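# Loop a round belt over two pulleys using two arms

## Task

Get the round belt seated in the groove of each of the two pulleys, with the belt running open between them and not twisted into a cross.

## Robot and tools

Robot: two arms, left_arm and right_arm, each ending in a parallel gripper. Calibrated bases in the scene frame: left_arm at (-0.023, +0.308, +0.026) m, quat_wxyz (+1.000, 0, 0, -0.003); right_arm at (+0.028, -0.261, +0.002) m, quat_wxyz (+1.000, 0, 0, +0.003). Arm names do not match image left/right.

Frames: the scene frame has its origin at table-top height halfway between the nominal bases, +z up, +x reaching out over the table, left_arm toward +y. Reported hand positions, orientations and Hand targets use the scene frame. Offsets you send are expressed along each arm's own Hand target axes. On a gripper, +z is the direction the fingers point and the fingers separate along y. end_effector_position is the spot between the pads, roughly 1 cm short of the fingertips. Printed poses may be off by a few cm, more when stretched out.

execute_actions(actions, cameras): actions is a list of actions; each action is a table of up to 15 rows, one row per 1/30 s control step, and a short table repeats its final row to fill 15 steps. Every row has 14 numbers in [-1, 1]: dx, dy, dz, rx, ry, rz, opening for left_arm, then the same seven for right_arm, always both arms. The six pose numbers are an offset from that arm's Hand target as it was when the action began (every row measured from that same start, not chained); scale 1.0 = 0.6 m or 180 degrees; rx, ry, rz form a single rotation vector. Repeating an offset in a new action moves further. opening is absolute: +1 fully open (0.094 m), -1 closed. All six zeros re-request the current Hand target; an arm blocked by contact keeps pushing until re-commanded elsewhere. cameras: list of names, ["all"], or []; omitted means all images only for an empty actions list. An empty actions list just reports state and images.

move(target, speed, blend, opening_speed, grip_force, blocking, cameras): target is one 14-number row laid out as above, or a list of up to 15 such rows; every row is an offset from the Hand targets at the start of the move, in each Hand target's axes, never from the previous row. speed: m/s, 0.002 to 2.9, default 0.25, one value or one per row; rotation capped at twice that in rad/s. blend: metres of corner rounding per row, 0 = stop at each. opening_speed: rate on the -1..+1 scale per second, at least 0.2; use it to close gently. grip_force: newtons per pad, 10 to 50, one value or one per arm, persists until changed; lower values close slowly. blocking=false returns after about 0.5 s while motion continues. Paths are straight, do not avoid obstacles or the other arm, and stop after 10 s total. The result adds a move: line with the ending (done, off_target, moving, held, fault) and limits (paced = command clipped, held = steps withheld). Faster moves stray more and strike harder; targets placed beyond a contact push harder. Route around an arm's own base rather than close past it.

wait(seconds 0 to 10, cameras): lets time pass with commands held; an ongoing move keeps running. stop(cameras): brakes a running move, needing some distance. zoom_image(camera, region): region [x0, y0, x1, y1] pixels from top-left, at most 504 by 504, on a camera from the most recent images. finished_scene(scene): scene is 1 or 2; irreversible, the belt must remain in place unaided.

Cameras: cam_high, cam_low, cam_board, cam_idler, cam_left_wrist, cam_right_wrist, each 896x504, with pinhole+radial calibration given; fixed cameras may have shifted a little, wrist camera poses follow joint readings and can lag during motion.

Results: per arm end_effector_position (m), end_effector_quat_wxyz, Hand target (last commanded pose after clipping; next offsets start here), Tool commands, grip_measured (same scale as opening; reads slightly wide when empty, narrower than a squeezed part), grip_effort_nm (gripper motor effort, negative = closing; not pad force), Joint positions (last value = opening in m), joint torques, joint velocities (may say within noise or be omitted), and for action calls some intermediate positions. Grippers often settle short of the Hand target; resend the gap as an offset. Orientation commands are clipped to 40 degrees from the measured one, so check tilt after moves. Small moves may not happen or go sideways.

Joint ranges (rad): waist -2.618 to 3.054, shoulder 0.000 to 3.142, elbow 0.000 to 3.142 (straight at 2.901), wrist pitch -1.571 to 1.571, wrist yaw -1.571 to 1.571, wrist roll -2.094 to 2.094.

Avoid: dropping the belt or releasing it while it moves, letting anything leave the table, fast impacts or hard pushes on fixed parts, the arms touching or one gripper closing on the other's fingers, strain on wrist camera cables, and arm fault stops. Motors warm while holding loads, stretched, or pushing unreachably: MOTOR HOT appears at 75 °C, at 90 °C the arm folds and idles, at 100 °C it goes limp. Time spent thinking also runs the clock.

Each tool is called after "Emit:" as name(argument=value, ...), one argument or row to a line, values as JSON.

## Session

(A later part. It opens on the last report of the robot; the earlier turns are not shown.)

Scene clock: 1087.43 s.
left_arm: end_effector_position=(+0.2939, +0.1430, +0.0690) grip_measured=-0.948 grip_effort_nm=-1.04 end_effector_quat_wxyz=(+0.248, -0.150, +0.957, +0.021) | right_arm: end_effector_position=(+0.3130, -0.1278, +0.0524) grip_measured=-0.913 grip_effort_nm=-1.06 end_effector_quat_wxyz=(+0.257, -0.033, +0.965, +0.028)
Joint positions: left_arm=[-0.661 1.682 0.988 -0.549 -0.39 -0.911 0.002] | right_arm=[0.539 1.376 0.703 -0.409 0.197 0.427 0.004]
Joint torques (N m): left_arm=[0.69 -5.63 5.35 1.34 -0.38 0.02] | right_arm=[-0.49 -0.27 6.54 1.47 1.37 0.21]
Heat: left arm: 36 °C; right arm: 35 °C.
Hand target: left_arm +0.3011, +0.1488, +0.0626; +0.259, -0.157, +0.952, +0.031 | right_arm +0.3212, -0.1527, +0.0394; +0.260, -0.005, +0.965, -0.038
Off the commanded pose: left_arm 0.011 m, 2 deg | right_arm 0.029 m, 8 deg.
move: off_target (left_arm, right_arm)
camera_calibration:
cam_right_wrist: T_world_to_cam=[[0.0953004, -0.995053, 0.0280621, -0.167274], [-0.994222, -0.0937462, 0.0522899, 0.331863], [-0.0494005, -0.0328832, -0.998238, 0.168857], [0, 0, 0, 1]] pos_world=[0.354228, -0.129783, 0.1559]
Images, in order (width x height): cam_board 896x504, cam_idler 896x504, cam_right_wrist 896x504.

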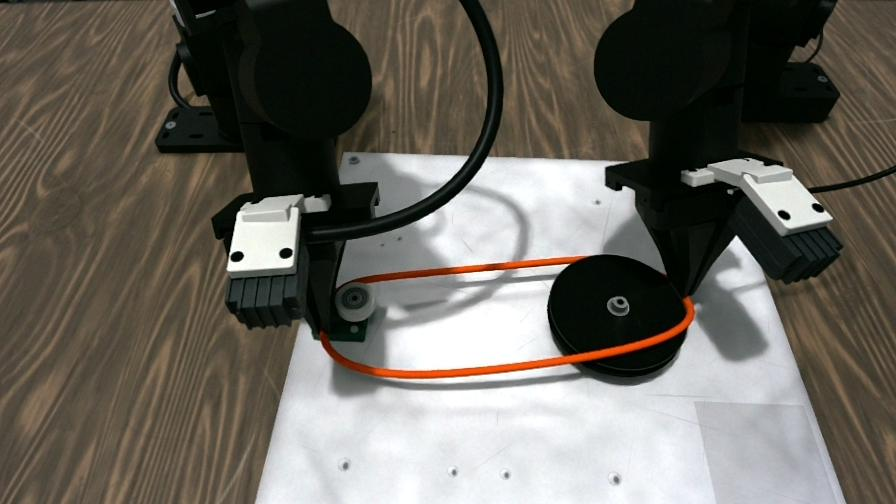

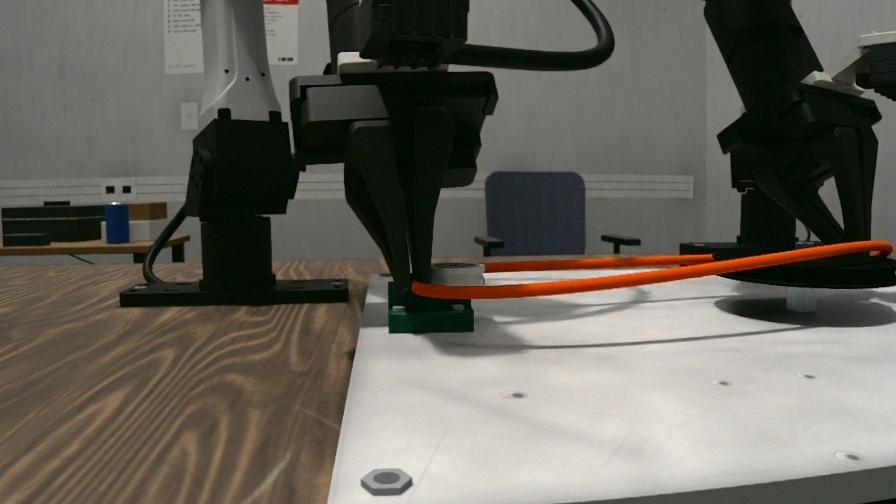

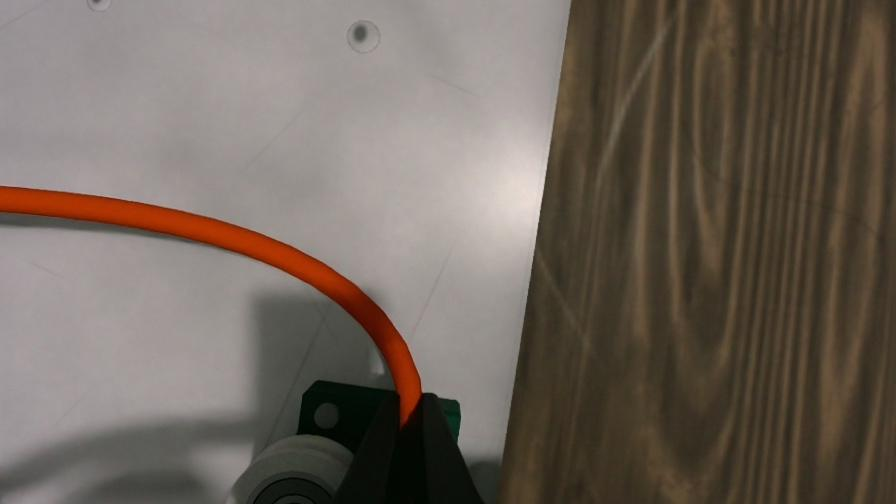

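Emit:
move(
  target=[0,0,0,0,0,0,-1,-0.0173,0.0183,-0.0167,0,0,0,-1],
  speed=0.03,
  cameras=["cam_idler","cam_right_wrist","cam_board"],
)

Emit:
zoom_image(
  camera="cam_idler",
  region=[340, 200, 540, 310],
)

Emit:
zoom_image(
  camera="cam_board",
  region=[290, 240, 410, 360],
)

Scene clock: 1105.37 s.
left_arm: end_effector_position=(+0.2939, +0.1430, +0.0690) grip_measured=-0.948 grip_effort_nm=-1.04 end_effector_quat_wxyz=(+0.248, -0.150, +0.957, +0.021) | right_arm: end_effector_position=(+0.3130, -0.1277, +0.0533) grip_measured=-0.913 grip_effort_nm=-1.06 end_effector_quat_wxyz=(+0.244, -0.028, +0.969, +0.003)
Joint positions: left_arm=[-0.661 1.682 0.988 -0.549 -0.39 -0.911 0.002] | right_arm=[0.564 1.416 0.758 -0.478 0.241 0.457 0.004]
Joint torques (N m): left_arm=[0.62 -5.85 5.37 1.27 -0.41 0.01] | right_arm=[0.06 -2.28 8.09 1.44 1.11 0.24]
Heat: left arm: 36 °C; right arm: 35 °C.
Hand target: left_arm +0.3011, +0.1488, +0.0626; +0.259, -0.157, +0.952, +0.031 | right_arm +0.3253, -0.1407, +0.0525; +0.260, -0.005, +0.965, -0.038
Off the commanded pose: left_arm 0.011 m, 2 deg | right_arm 0.018 m, 6 deg.
move: off_target (left_arm, right_arm)
camera_calibration:
cam_right_wrist: T_world_to_cam=[[0.0745088, -0.994532, 0.0731703, -0.162989], [-0.994258, -0.0684354, 0.0822696, 0.333495], [-0.0768124, -0.0788799, -0.99392, 0.172236], [0, 0, 0, 1]] pos_world=[0.356954, -0.125689, 0.155679]
Images, in order (width x height): cam_board 896x504, cam_idler 896x504, cam_right_wrist 896x504.

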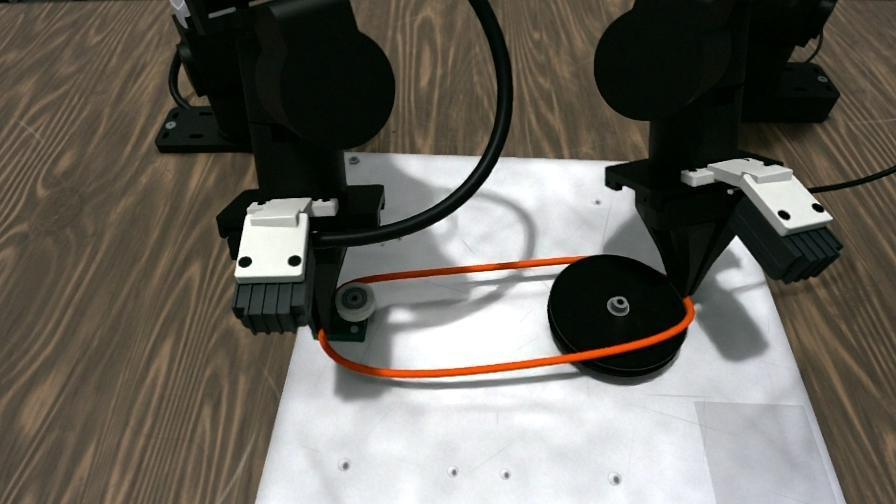

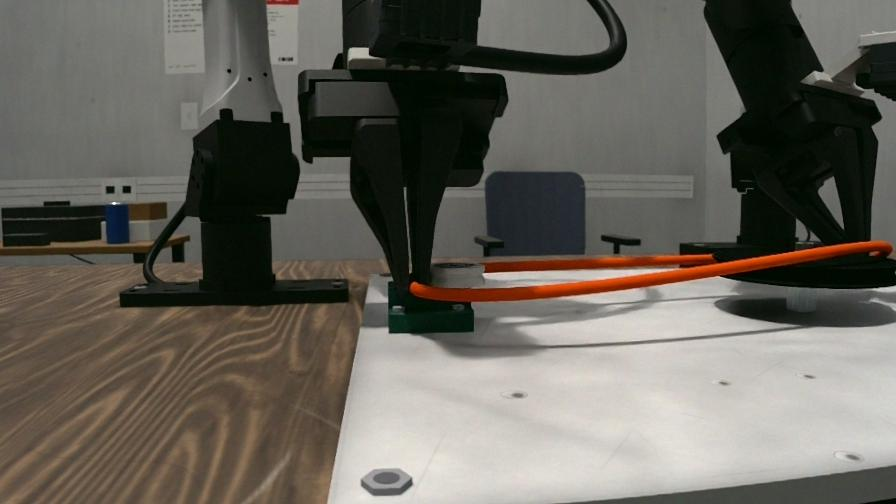

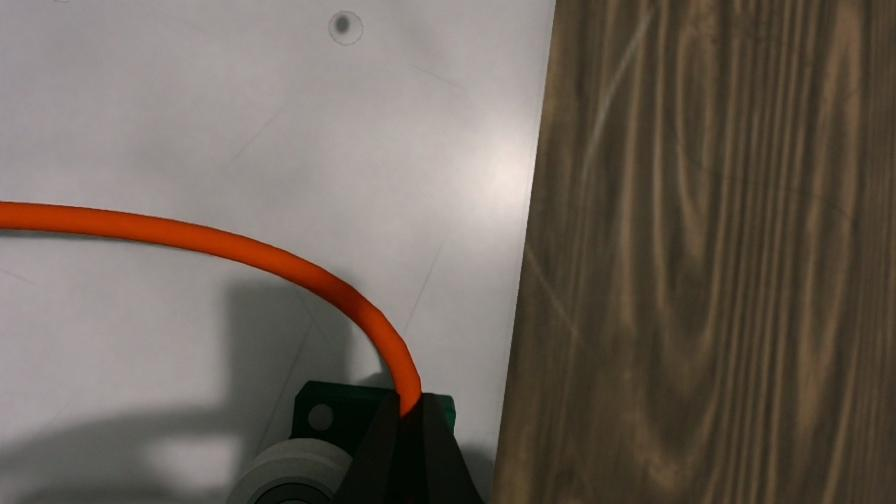

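Scaled by 2.520 from the camera's 896x504 image, which has a finer 1280x720 frame.

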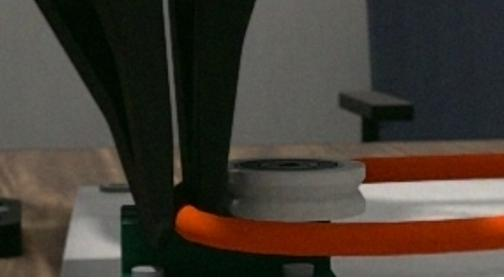

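Scaled by 4.200 from the camera's 896x504 image, which has a finer 1280x720 frame.

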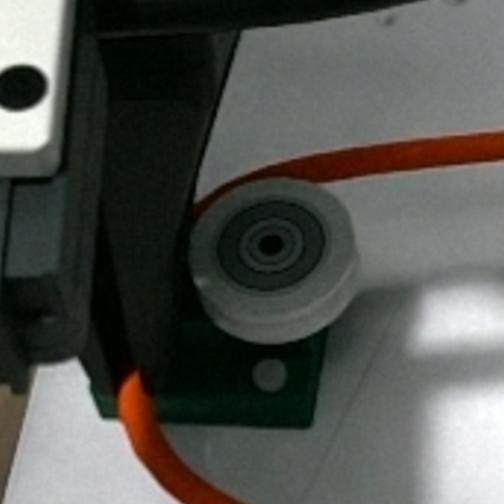

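Emit:
move(
  target=[0,0,0,0,0,0,-1,-0.0213,0.0197,0.0028,0,0,0,-1],
  speed=0.03,
  cameras=["cam_idler","cam_right_wrist","cam_board"],
)

Emit:
zoom_image(
  camera="cam_idler",
  region=[340, 200, 540, 310],
)

Emit:
zoom_image(
  camera="cam_board",
  region=[290, 240, 410, 360],
)

Scene clock: 1118.07 s.
left_arm: end_effector_position=(+0.2935, +0.1430, +0.0689) grip_measured=-0.948 grip_effort_nm=-1.04 end_effector_quat_wxyz=(+0.248, -0.149, +0.957, +0.021) | right_arm: end_effector_position=(+0.3144, -0.1269, +0.0532) grip_measured=-0.914 grip_effort_nm=-1.06 end_effector_quat_wxyz=(+0.224, -0.030, +0.974, -0.020)
Joint positions: left_arm=[-0.661 1.682 0.988 -0.55 -0.39 -0.911 0.002] | right_arm=[0.576 1.469 0.824 -0.553 0.264 0.47 0.004]
Joint torques (N m): left_arm=[0.54 -5.59 5.26 1.27 -0.39 0.05] | right_arm=[0.23 -2.3 8.49 1.88 0.94 0.32]
Heat: left arm: 36 °C; right arm: 35 °C.
Hand target: left_arm +0.3011, +0.1488, +0.0626; +0.259, -0.157, +0.952, +0.031 | right_arm +0.3373, -0.1287, +0.0565; +0.260, -0.005, +0.965, -0.038
Off the commanded pose: left_arm 0.011 m, 2 deg | right_arm 0.023 m, 6 deg.
move: off_target (left_arm, right_arm)
camera_calibration:
cam_right_wrist: T_world_to_cam=[[0.0706436, -0.990764, 0.115744, -0.162798], [-0.990565, -0.0560178, 0.125075, 0.333087], [-0.117436, -0.123488, -0.985373, 0.179001], [0, 0, 0, 1]] pos_world=[0.362466, -0.120531, 0.153565]
Images, in order (width x height): cam_board 896x504, cam_idler 896x504, cam_right_wrist 896x504.

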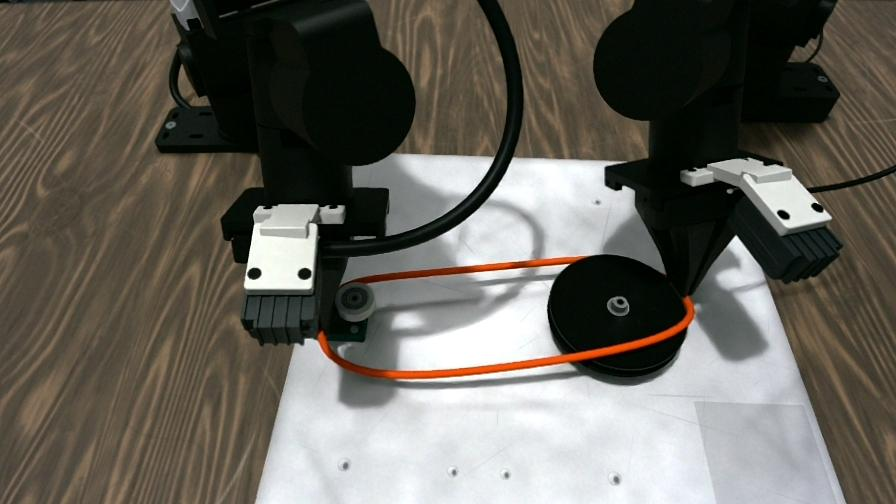

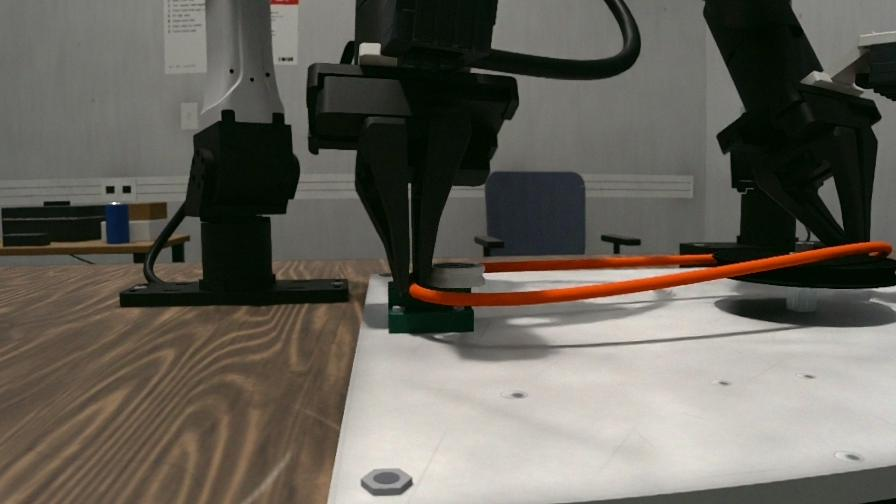

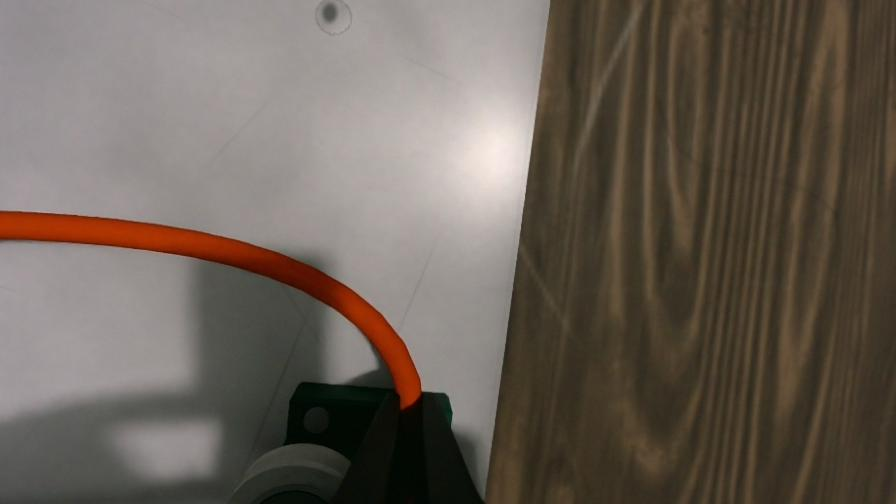

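Scaled by 2.520 from the camera's 896x504 image, which has a finer 1280x720 frame.

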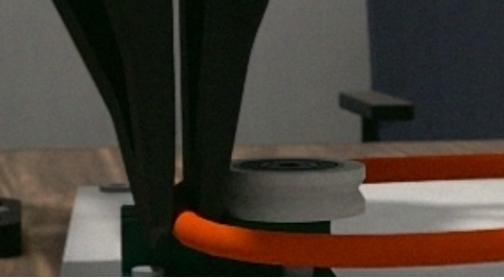

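Scaled by 4.200 from the camera's 896x504 image, which has a finer 1280x720 frame.

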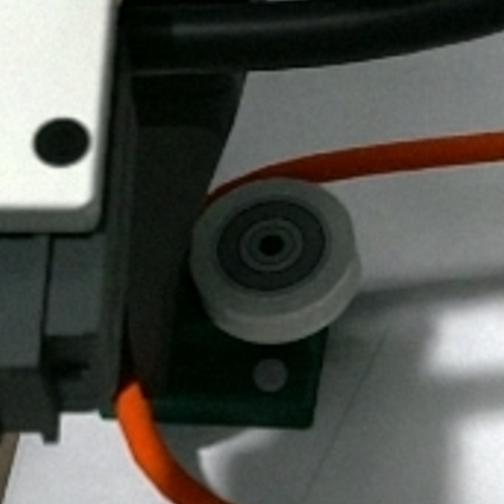

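Emit:
move(
  target=[0,0,0,0,0,0,-1,-0.0113,-0.0017,-0.0194,0,0,0,-1],
  speed=0.03,
  cameras=["cam_idler","cam_right_wrist","cam_board"],
)

Emit:
zoom_image(
  camera="cam_idler",
  region=[340, 200, 540, 310],
)

Emit:
zoom_image(
  camera="cam_board",
  region=[290, 240, 410, 360],
)

Scene clock: 1135.80 s.
left_arm: end_effector_position=(+0.2935, +0.1430, +0.0689) grip_measured=-0.948 grip_effort_nm=-1.04 end_effector_quat_wxyz=(+0.248, -0.149, +0.957, +0.021) | right_arm: end_effector_position=(+0.3127, -0.1271, +0.0558) grip_measured=-0.914 grip_effort_nm=-1.06 end_effector_quat_wxyz=(+0.218, -0.029, +0.975, -0.022)
Joint positions: left_arm=[-0.661 1.682 0.988 -0.55 -0.39 -0.911 0.002] | right_arm=[0.578 1.469 0.84 -0.584 0.264 0.477 0.004]
Joint torques (N m): left_arm=[0.61 -5.79 5.24 1.32 -0.4 0.04] | right_arm=[0.09 -4.52 10.3 1.55 0.95 0.24]
Heat: left arm: 36 °C; right arm: 36 °C.
Hand target: left_arm +0.3011, +0.1488, +0.0626; +0.259, -0.157, +0.952, +0.031 | right_arm +0.3373, -0.1286, +0.0700; +0.260, -0.005, +0.965, -0.038
Off the commanded pose: left_arm 0.011 m, 2 deg | right_arm 0.028 m, 6 deg.
move: off_target (left_arm, right_arm)
camera_calibration:
cam_right_wrist: T_world_to_cam=[[0.0673991, -0.990547, 0.119472, -0.162435], [-0.989284, -0.0508039, 0.136879, 0.330739], [-0.129515, -0.127418, -0.983357, 0.184419], [0, 0, 0, 1]] pos_world=[0.362028, -0.120598, 0.155485]
Images, in order (width x height): cam_board 896x504, cam_idler 896x504, cam_right_wrist 896x504.

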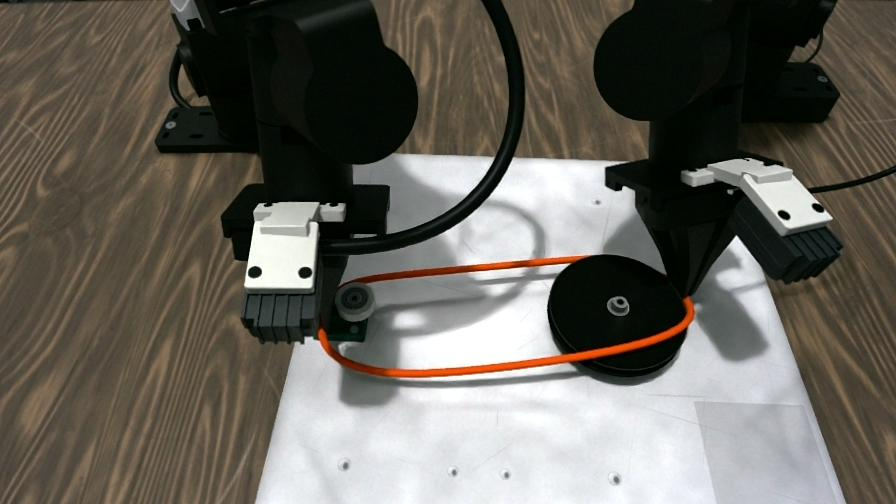

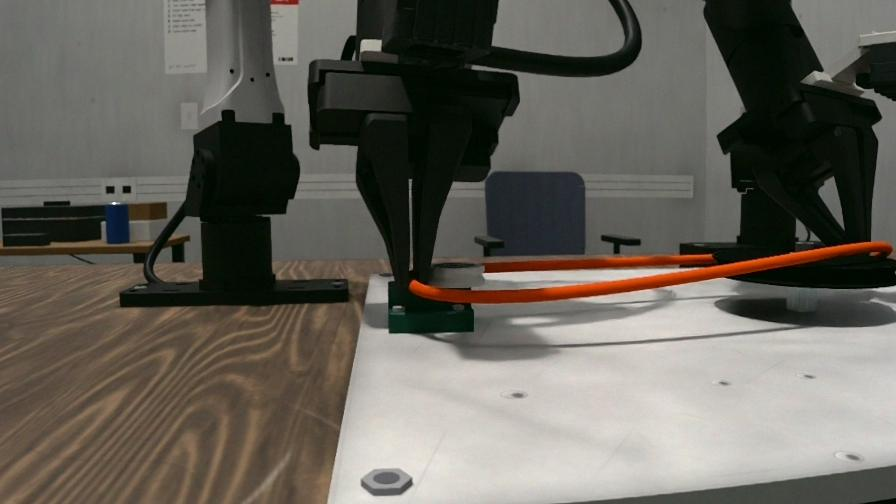

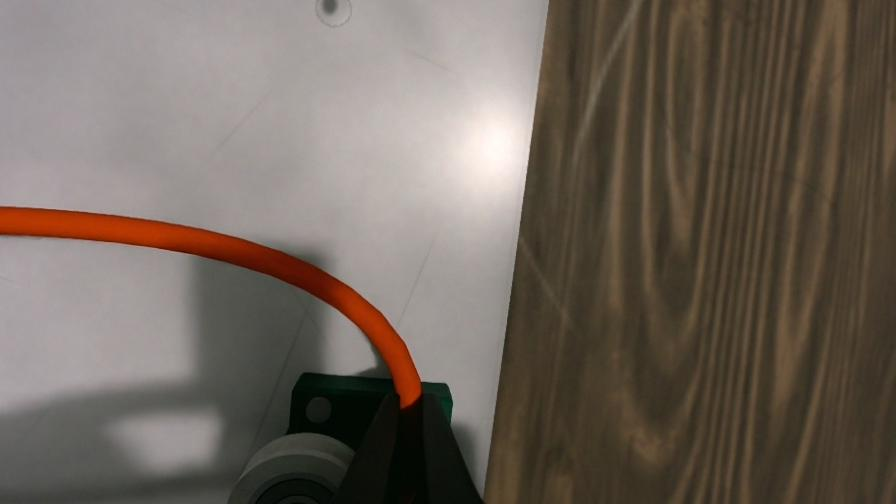

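Scaled by 2.520 from the camera's 896x504 image, which has a finer 1280x720 frame.

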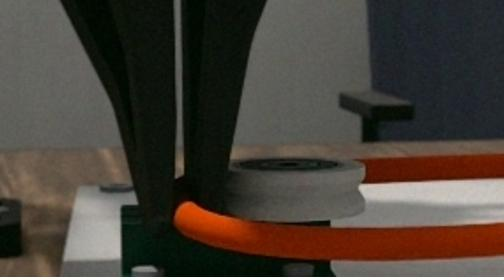

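Scaled by 4.200 from the camera's 896x504 image, which has a finer 1280x720 frame.

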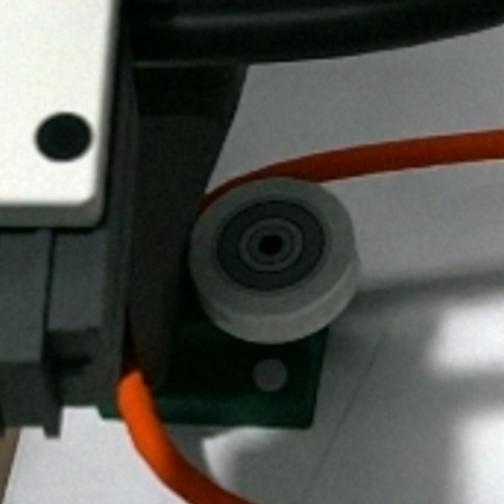

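Emit:
move(
  target=[0,0,0,0,0,0,-1,0.0077,0.0253,-0.0105,0,0,0,-1],
  speed=0.03,
  cameras=["cam_idler","cam_right_wrist","cam_board"],
)

Emit:
zoom_image(
  camera="cam_idler",
  region=[340, 200, 540, 310],
)

Emit:
zoom_image(
  camera="cam_board",
  region=[290, 240, 410, 360],
)

Scene clock: 1145.43 s.
left_arm: end_effector_position=(+0.2935, +0.1430, +0.0689) grip_measured=-0.948 grip_effort_nm=-1.04 end_effector_quat_wxyz=(+0.248, -0.149, +0.957, +0.021) | right_arm: end_effector_position=(+0.3095, -0.1235, +0.0576) grip_measured=-0.914 grip_effort_nm=-1.06 end_effector_quat_wxyz=(+0.222, -0.022, +0.974, -0.045)
Joint positions: left_arm=[-0.661 1.682 0.988 -0.55 -0.39 -0.911 0.002] | right_arm=[0.626 1.486 0.862 -0.619 0.325 0.533 0.004]
Joint torques (N m): left_arm=[0.8 -5.65 5.31 1.31 -0.42 -0.03] | right_arm=[1.18 -4.93 10.44 1.53 0.62 0.31]
Heat: left arm: 36 °C; right arm: 36 °C.
Hand target: left_arm +0.3011, +0.1488, +0.0626; +0.259, -0.157, +0.952, +0.031 | right_arm +0.3303, -0.1132, +0.0719; +0.260, -0.005, +0.965, -0.038
Off the commanded pose: left_arm 0.011 m, 2 deg | right_arm 0.027 m, 5 deg.
move: off_target (left_arm, right_arm)
camera_calibration:
cam_right_wrist: T_world_to_cam=[[0.044255, -0.985973, 0.160929, -0.153535], [-0.991483, -0.023597, 0.128082, 0.331955], [-0.122488, -0.165227, -0.97862, 0.179206], [0, 0, 0, 1]] pos_world=[0.357873, -0.113939, 0.157566]
Images, in order (width x height): cam_board 896x504, cam_idler 896x504, cam_right_wrist 896x504.

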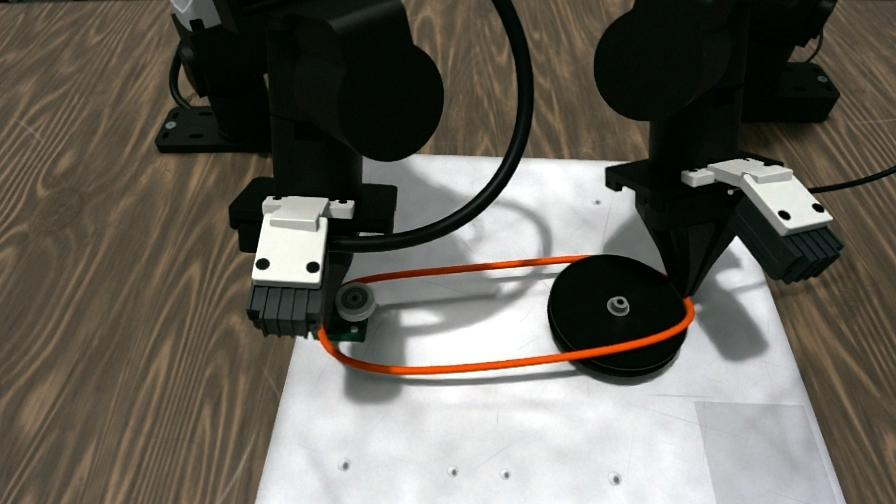

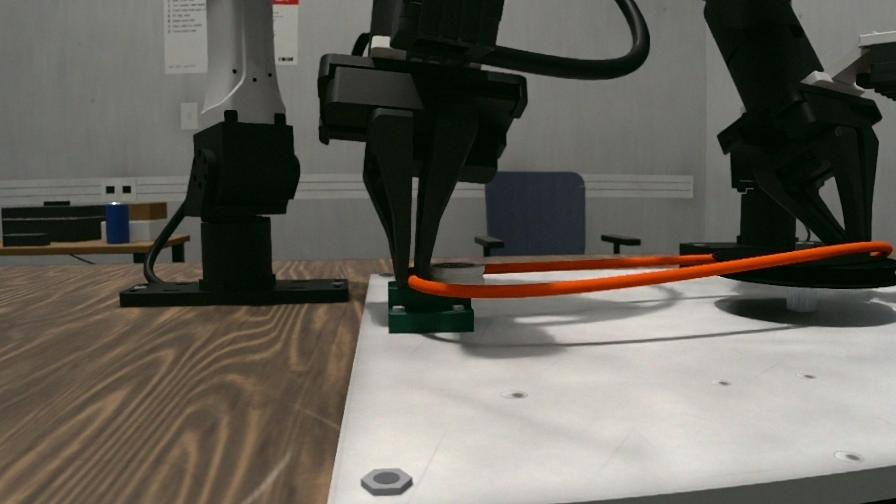

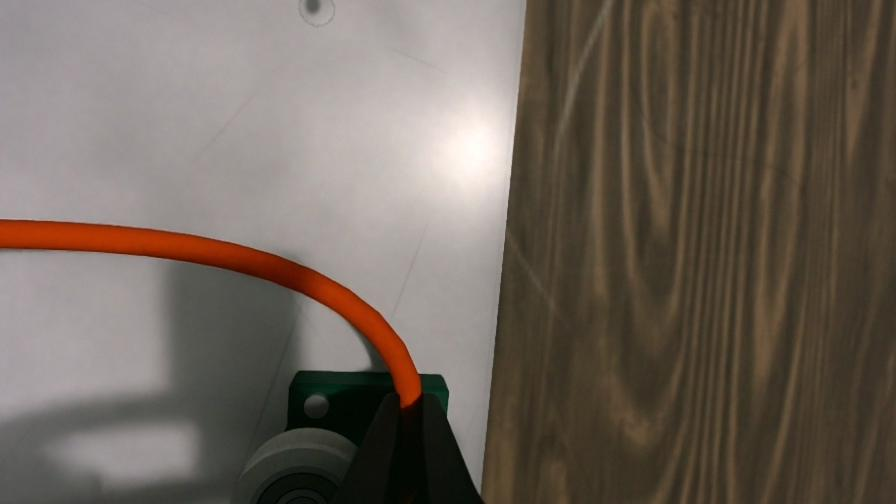

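Scaled by 2.520 from the camera's 896x504 image, which has a finer 1280x720 frame.

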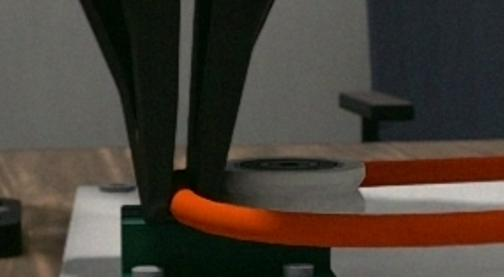

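Scaled by 4.200 from the camera's 896x504 image, which has a finer 1280x720 frame.

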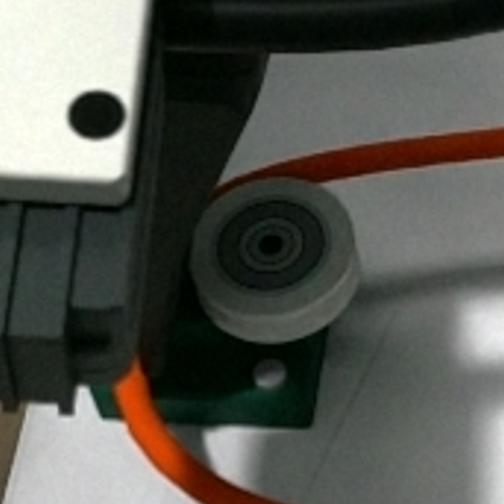

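Emit:
move(
  target=[0,0,0,0,0,0,-1,-0.0307,-0.0210,0.0197,0,0,0,-1],
  speed=0.03,
  cameras=["cam_idler","cam_right_wrist","cam_board"],
)

Emit:
zoom_image(
  camera="cam_idler",
  region=[340, 200, 540, 310],
)

Emit:
zoom_image(
  camera="cam_board",
  region=[290, 240, 410, 360],
)

Scene clock: 1172.87 s.
left_arm: end_effector_position=(+0.2935, +0.1430, +0.0689) grip_measured=-0.948 grip_effort_nm=-1.04 end_effector_quat_wxyz=(+0.248, -0.149, +0.957, +0.021) | right_arm: end_effector_position=(+0.3156, -0.1264, +0.0566) grip_measured=-0.914 grip_effort_nm=-1.06 end_effector_quat_wxyz=(+0.207, -0.028, +0.977, -0.039)
Joint positions: left_arm=[-0.661 1.682 0.988 -0.55 -0.39 -0.911 0.002] | right_arm=[0.586 1.509 0.89 -0.631 0.284 0.488 0.004]
Joint torques (N m): left_arm=[0.58 -5.5 5.08 1.29 -0.4 0.02] | right_arm=[-2.1 -4.64 10.51 1.9 0.72 -0.09]
Heat: left arm: 36 °C; right arm: 40 °C.
Hand target: left_arm +0.3011, +0.1488, +0.0626; +0.259, -0.157, +0.952, +0.031 | right_arm +0.3520, -0.1261, +0.0719; +0.260, -0.005, +0.965, -0.038
Off the commanded pose: left_arm 0.011 m, 2 deg | right_arm 0.039 m, 7 deg.
move: off_target (left_arm, right_arm)
camera_calibration:
cam_right_wrist: T_world_to_cam=[[0.0615684, -0.986737, 0.150201, -0.161339], [-0.986559, -0.0373417, 0.159083, 0.333078], [-0.151365, -0.157977, -0.975773, 0.188336], [0, 0, 0, 1]] pos_world=[0.367042, -0.117009, 0.155019]
Images, in order (width x height): cam_board 896x504, cam_idler 896x504, cam_right_wrist 896x504.

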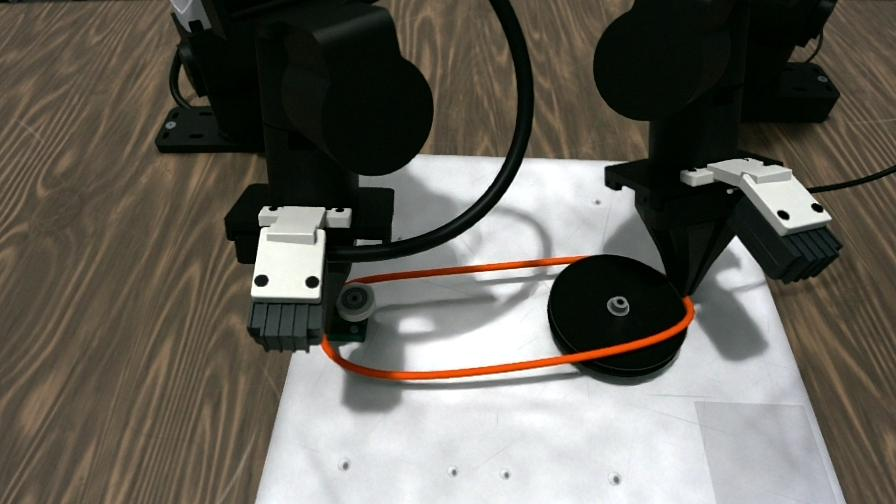

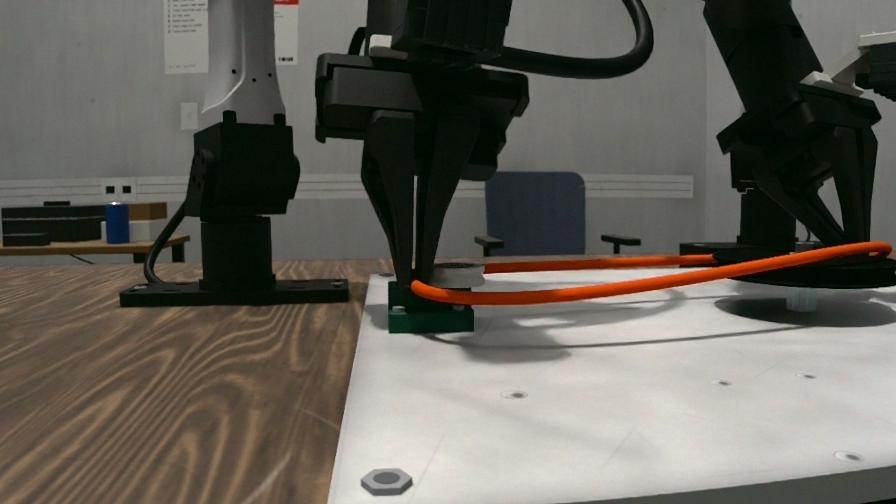

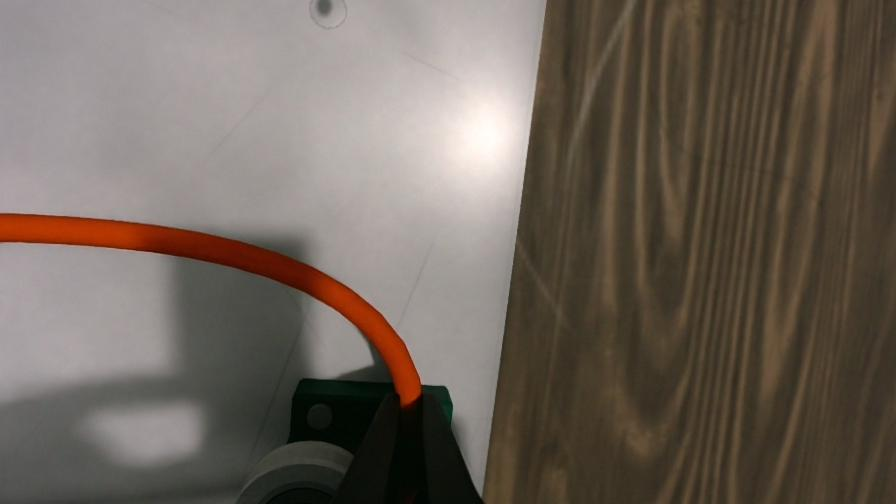

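Scaled by 2.520 from the camera's 896x504 image, which has a finer 1280x720 frame.

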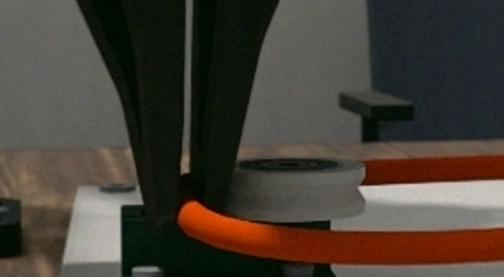

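Scaled by 4.200 from the camera's 896x504 image, which has a finer 1280x720 frame.

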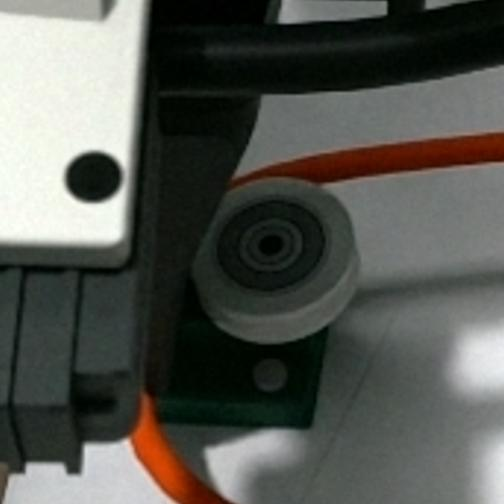

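Emit:
move(
  target=[0,0,0,0,0,0,-1,0,0,0,0,0,0,-0.8],
  speed=0.03,
  opening_speed=0.3,
  cameras=["cam_idler","cam_right_wrist","cam_board"],
)

Emit:
zoom_image(
  camera="cam_idler",
  region=[340, 200, 540, 310],
)

Emit:
zoom_image(
  camera="cam_board",
  region=[290, 240, 410, 360],
)

Scene clock: 1185.13 s.
left_arm: end_effector_position=(+0.2938, +0.1435, +0.0689) grip_measured=-0.948 grip_effort_nm=-1.04 end_effector_quat_wxyz=(+0.248, -0.150, +0.957, +0.022) | right_arm: end_effector_position=(+0.3181, -0.1263, +0.0573) grip_measured=-0.803 grip_effort_nm=0.10 end_effector_quat_wxyz=(+0.207, -0.027, +0.977, -0.039)
Joint positions: left_arm=[-0.66 1.682 0.988 -0.55 -0.39 -0.911 0.002] | right_arm=[0.581 1.516 0.899 -0.633 0.284 0.487 0.009]
Joint torques (N m): left_arm=[0.4 -5.45 5.24 1.34 -0.41 0.03] | right_arm=[-1.78 -5.33 9.8 1.94 0.71 -0.06]
Heat: left arm: 36 °C; right arm: 41 °C.
Hand target: left_arm +0.3011, +0.1489, +0.0626; +0.259, -0.157, +0.952, +0.031 | right_arm +0.3521, -0.1261, +0.0720; +0.260, -0.005, +0.965, -0.038
Off the commanded pose: left_arm 0.011 m, 2 deg | right_arm 0.037 m, 7 deg.
move: off_target (left_arm, right_arm)
camera_calibration:
cam_right_wrist: T_world_to_cam=[[0.0587307, -0.98687, 0.150458, -0.160692], [-0.986745, -0.03455, 0.158556, 0.335806], [-0.151275, -0.157775, -0.975819, 0.189364], [0, 0, 0, 1]] pos_world=[0.369439, -0.117103, 0.155718]
Images, in order (width x height): cam_board 896x504, cam_idler 896x504, cam_right_wrist 896x504.

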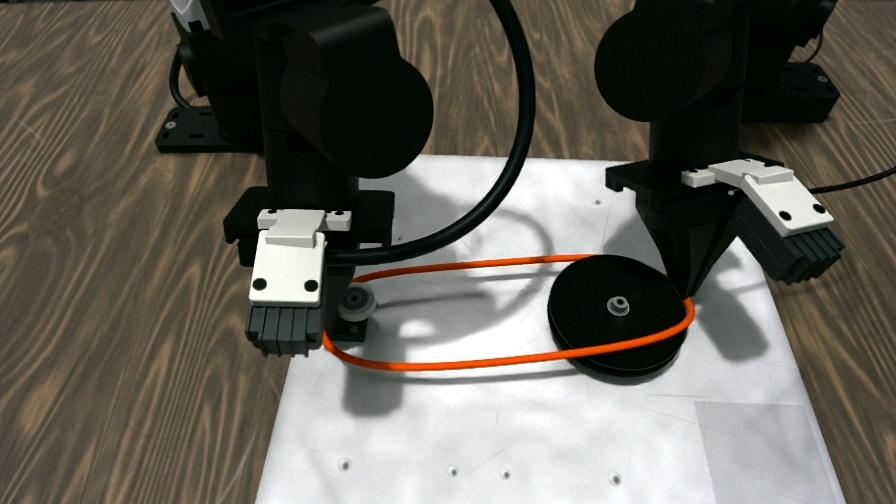

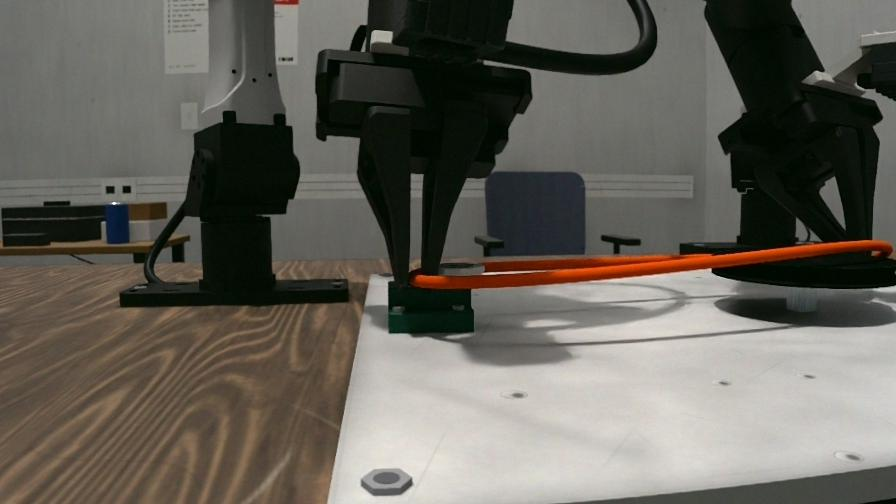

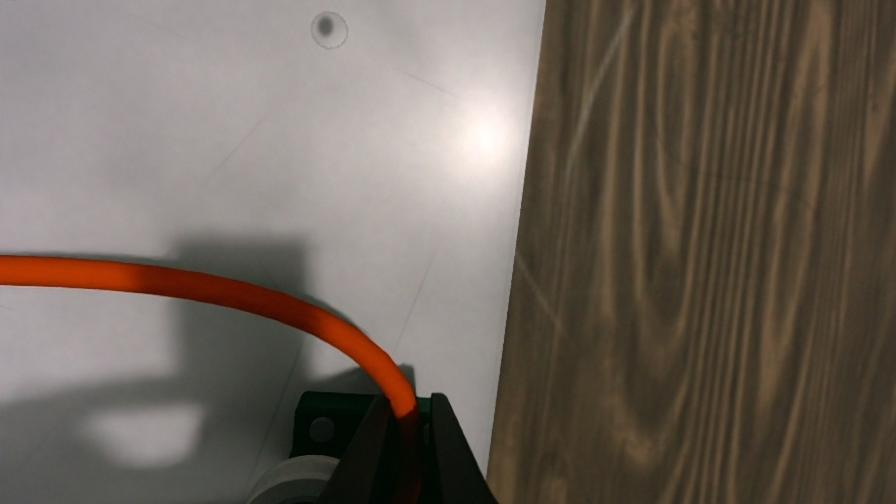

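Scaled by 2.520 from the camera's 896x504 image, which has a finer 1280x720 frame.

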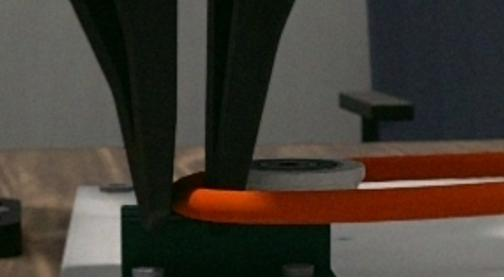

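Scaled by 4.200 from the camera's 896x504 image, which has a finer 1280x720 frame.

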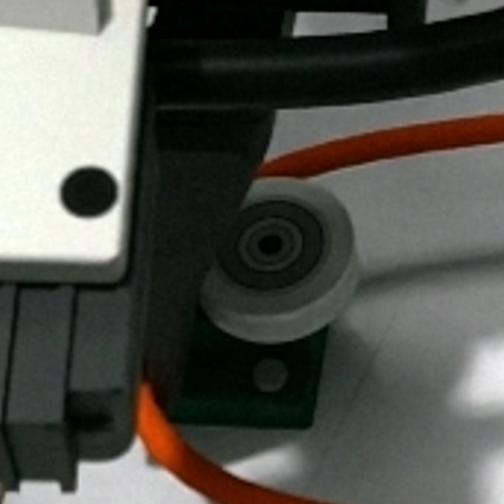

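Emit:
move(
  target=[0,0,0,0,0,0,-1,-0.0342,0.0352,0.0168,0,0,0,-0.8],
  speed=0.03,
  cameras=["cam_idler","cam_right_wrist","cam_board"],
)

Emit:
zoom_image(
  camera="cam_idler",
  region=[340, 200, 540, 310],
)

Emit:
zoom_image(
  camera="cam_board",
  region=[290, 240, 410, 360],
)

Scene clock: 1217.93 s.
left_arm: end_effector_position=(+0.2938, +0.1435, +0.0689) grip_measured=-0.948 grip_effort_nm=-1.04 end_effector_quat_wxyz=(+0.248, -0.150, +0.957, +0.022) | right_arm: end_effector_position=(+0.3310, -0.1177, +0.0525) grip_measured=-0.802 grip_effort_nm=0.05 end_effector_quat_wxyz=(+0.187, -0.030, +0.981, -0.052)
Joint positions: left_arm=[-0.66 1.682 0.988 -0.55 -0.39 -0.911 0.002] | right_arm=[0.581 1.621 0.998 -0.677 0.284 0.487 0.009]
Joint torques (N m): left_arm=[0.39 -5.76 5.45 1.34 -0.36 0.02] | right_arm=[-0.31 -6.04 11.3 2.09 0.77 0.16]
Heat: left arm: 36 °C; right arm: 44 °C.
Hand target: left_arm +0.3011, +0.1489, +0.0626; +0.259, -0.157, +0.952, +0.031 | right_arm +0.3751, -0.1052, +0.0720; +0.260, -0.005, +0.965, -0.038
Off the commanded pose: left_arm 0.011 m, 2 deg | right_arm 0.050 m, 9 deg.
move: off_target (left_arm, right_arm)
camera_calibration:
cam_right_wrist: T_world_to_cam=[[0.065585, -0.982346, 0.175202, -0.155319], [-0.979235, -0.0296078, 0.200557, 0.345452], [-0.191829, -0.184718, -0.963889, 0.197579], [0, 0, 0, 1]] pos_world=[0.386367, -0.105852, 0.148374]
Images, in order (width x height): cam_board 896x504, cam_idler 896x504, cam_right_wrist 896x504.

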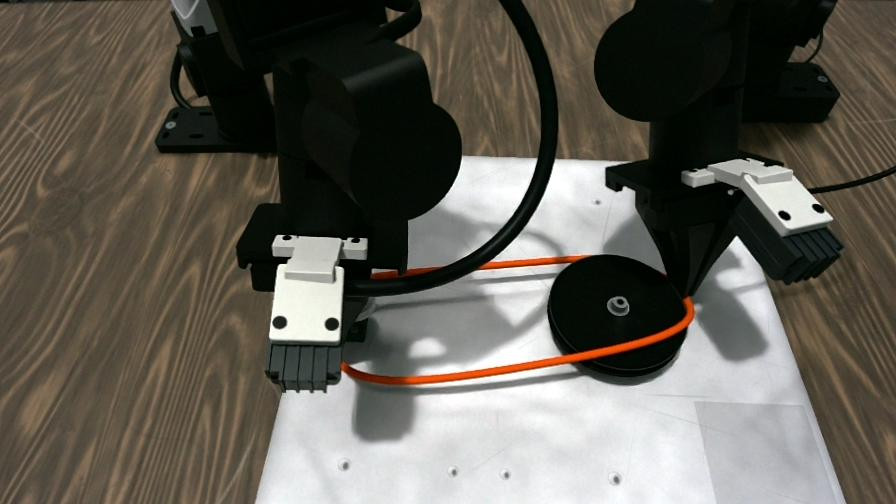

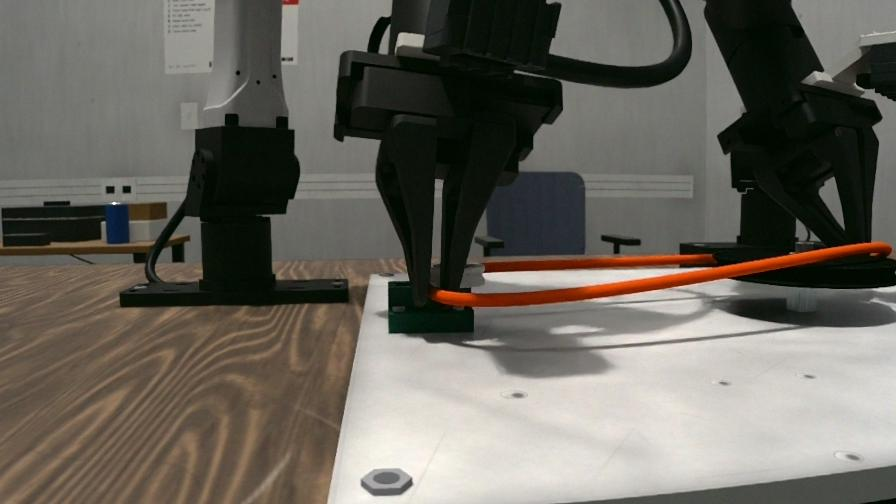

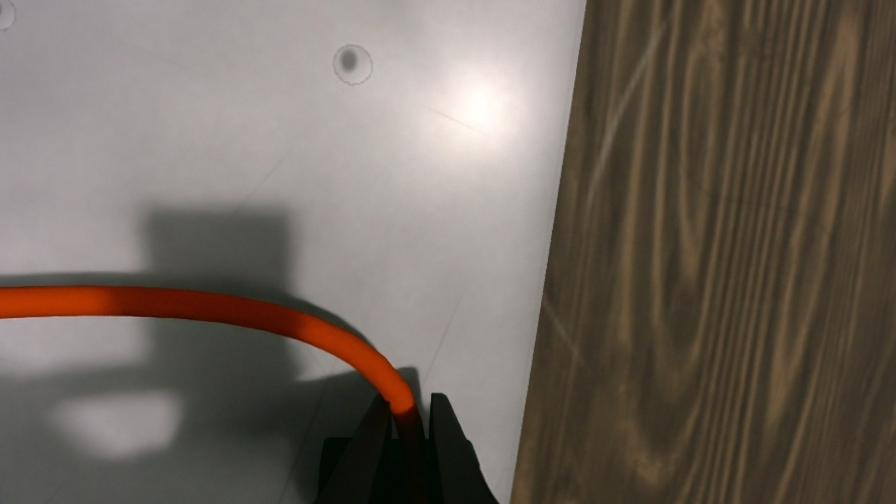

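Scaled by 2.520 from the camera's 896x504 image, which has a finer 1280x720 frame.

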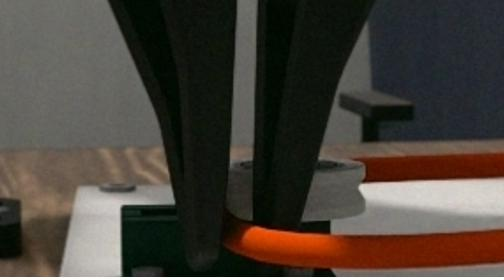

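Scaled by 4.200 from the camera's 896x504 image, which has a finer 1280x720 frame.

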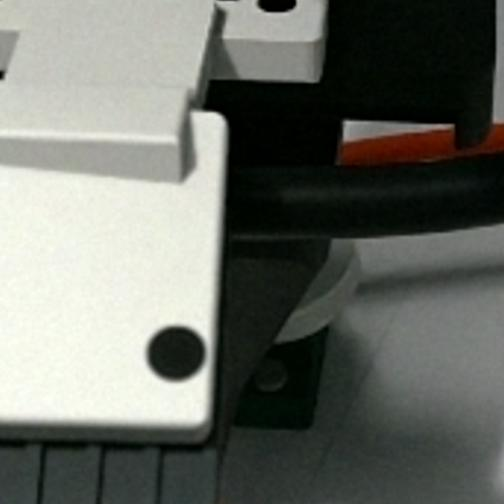

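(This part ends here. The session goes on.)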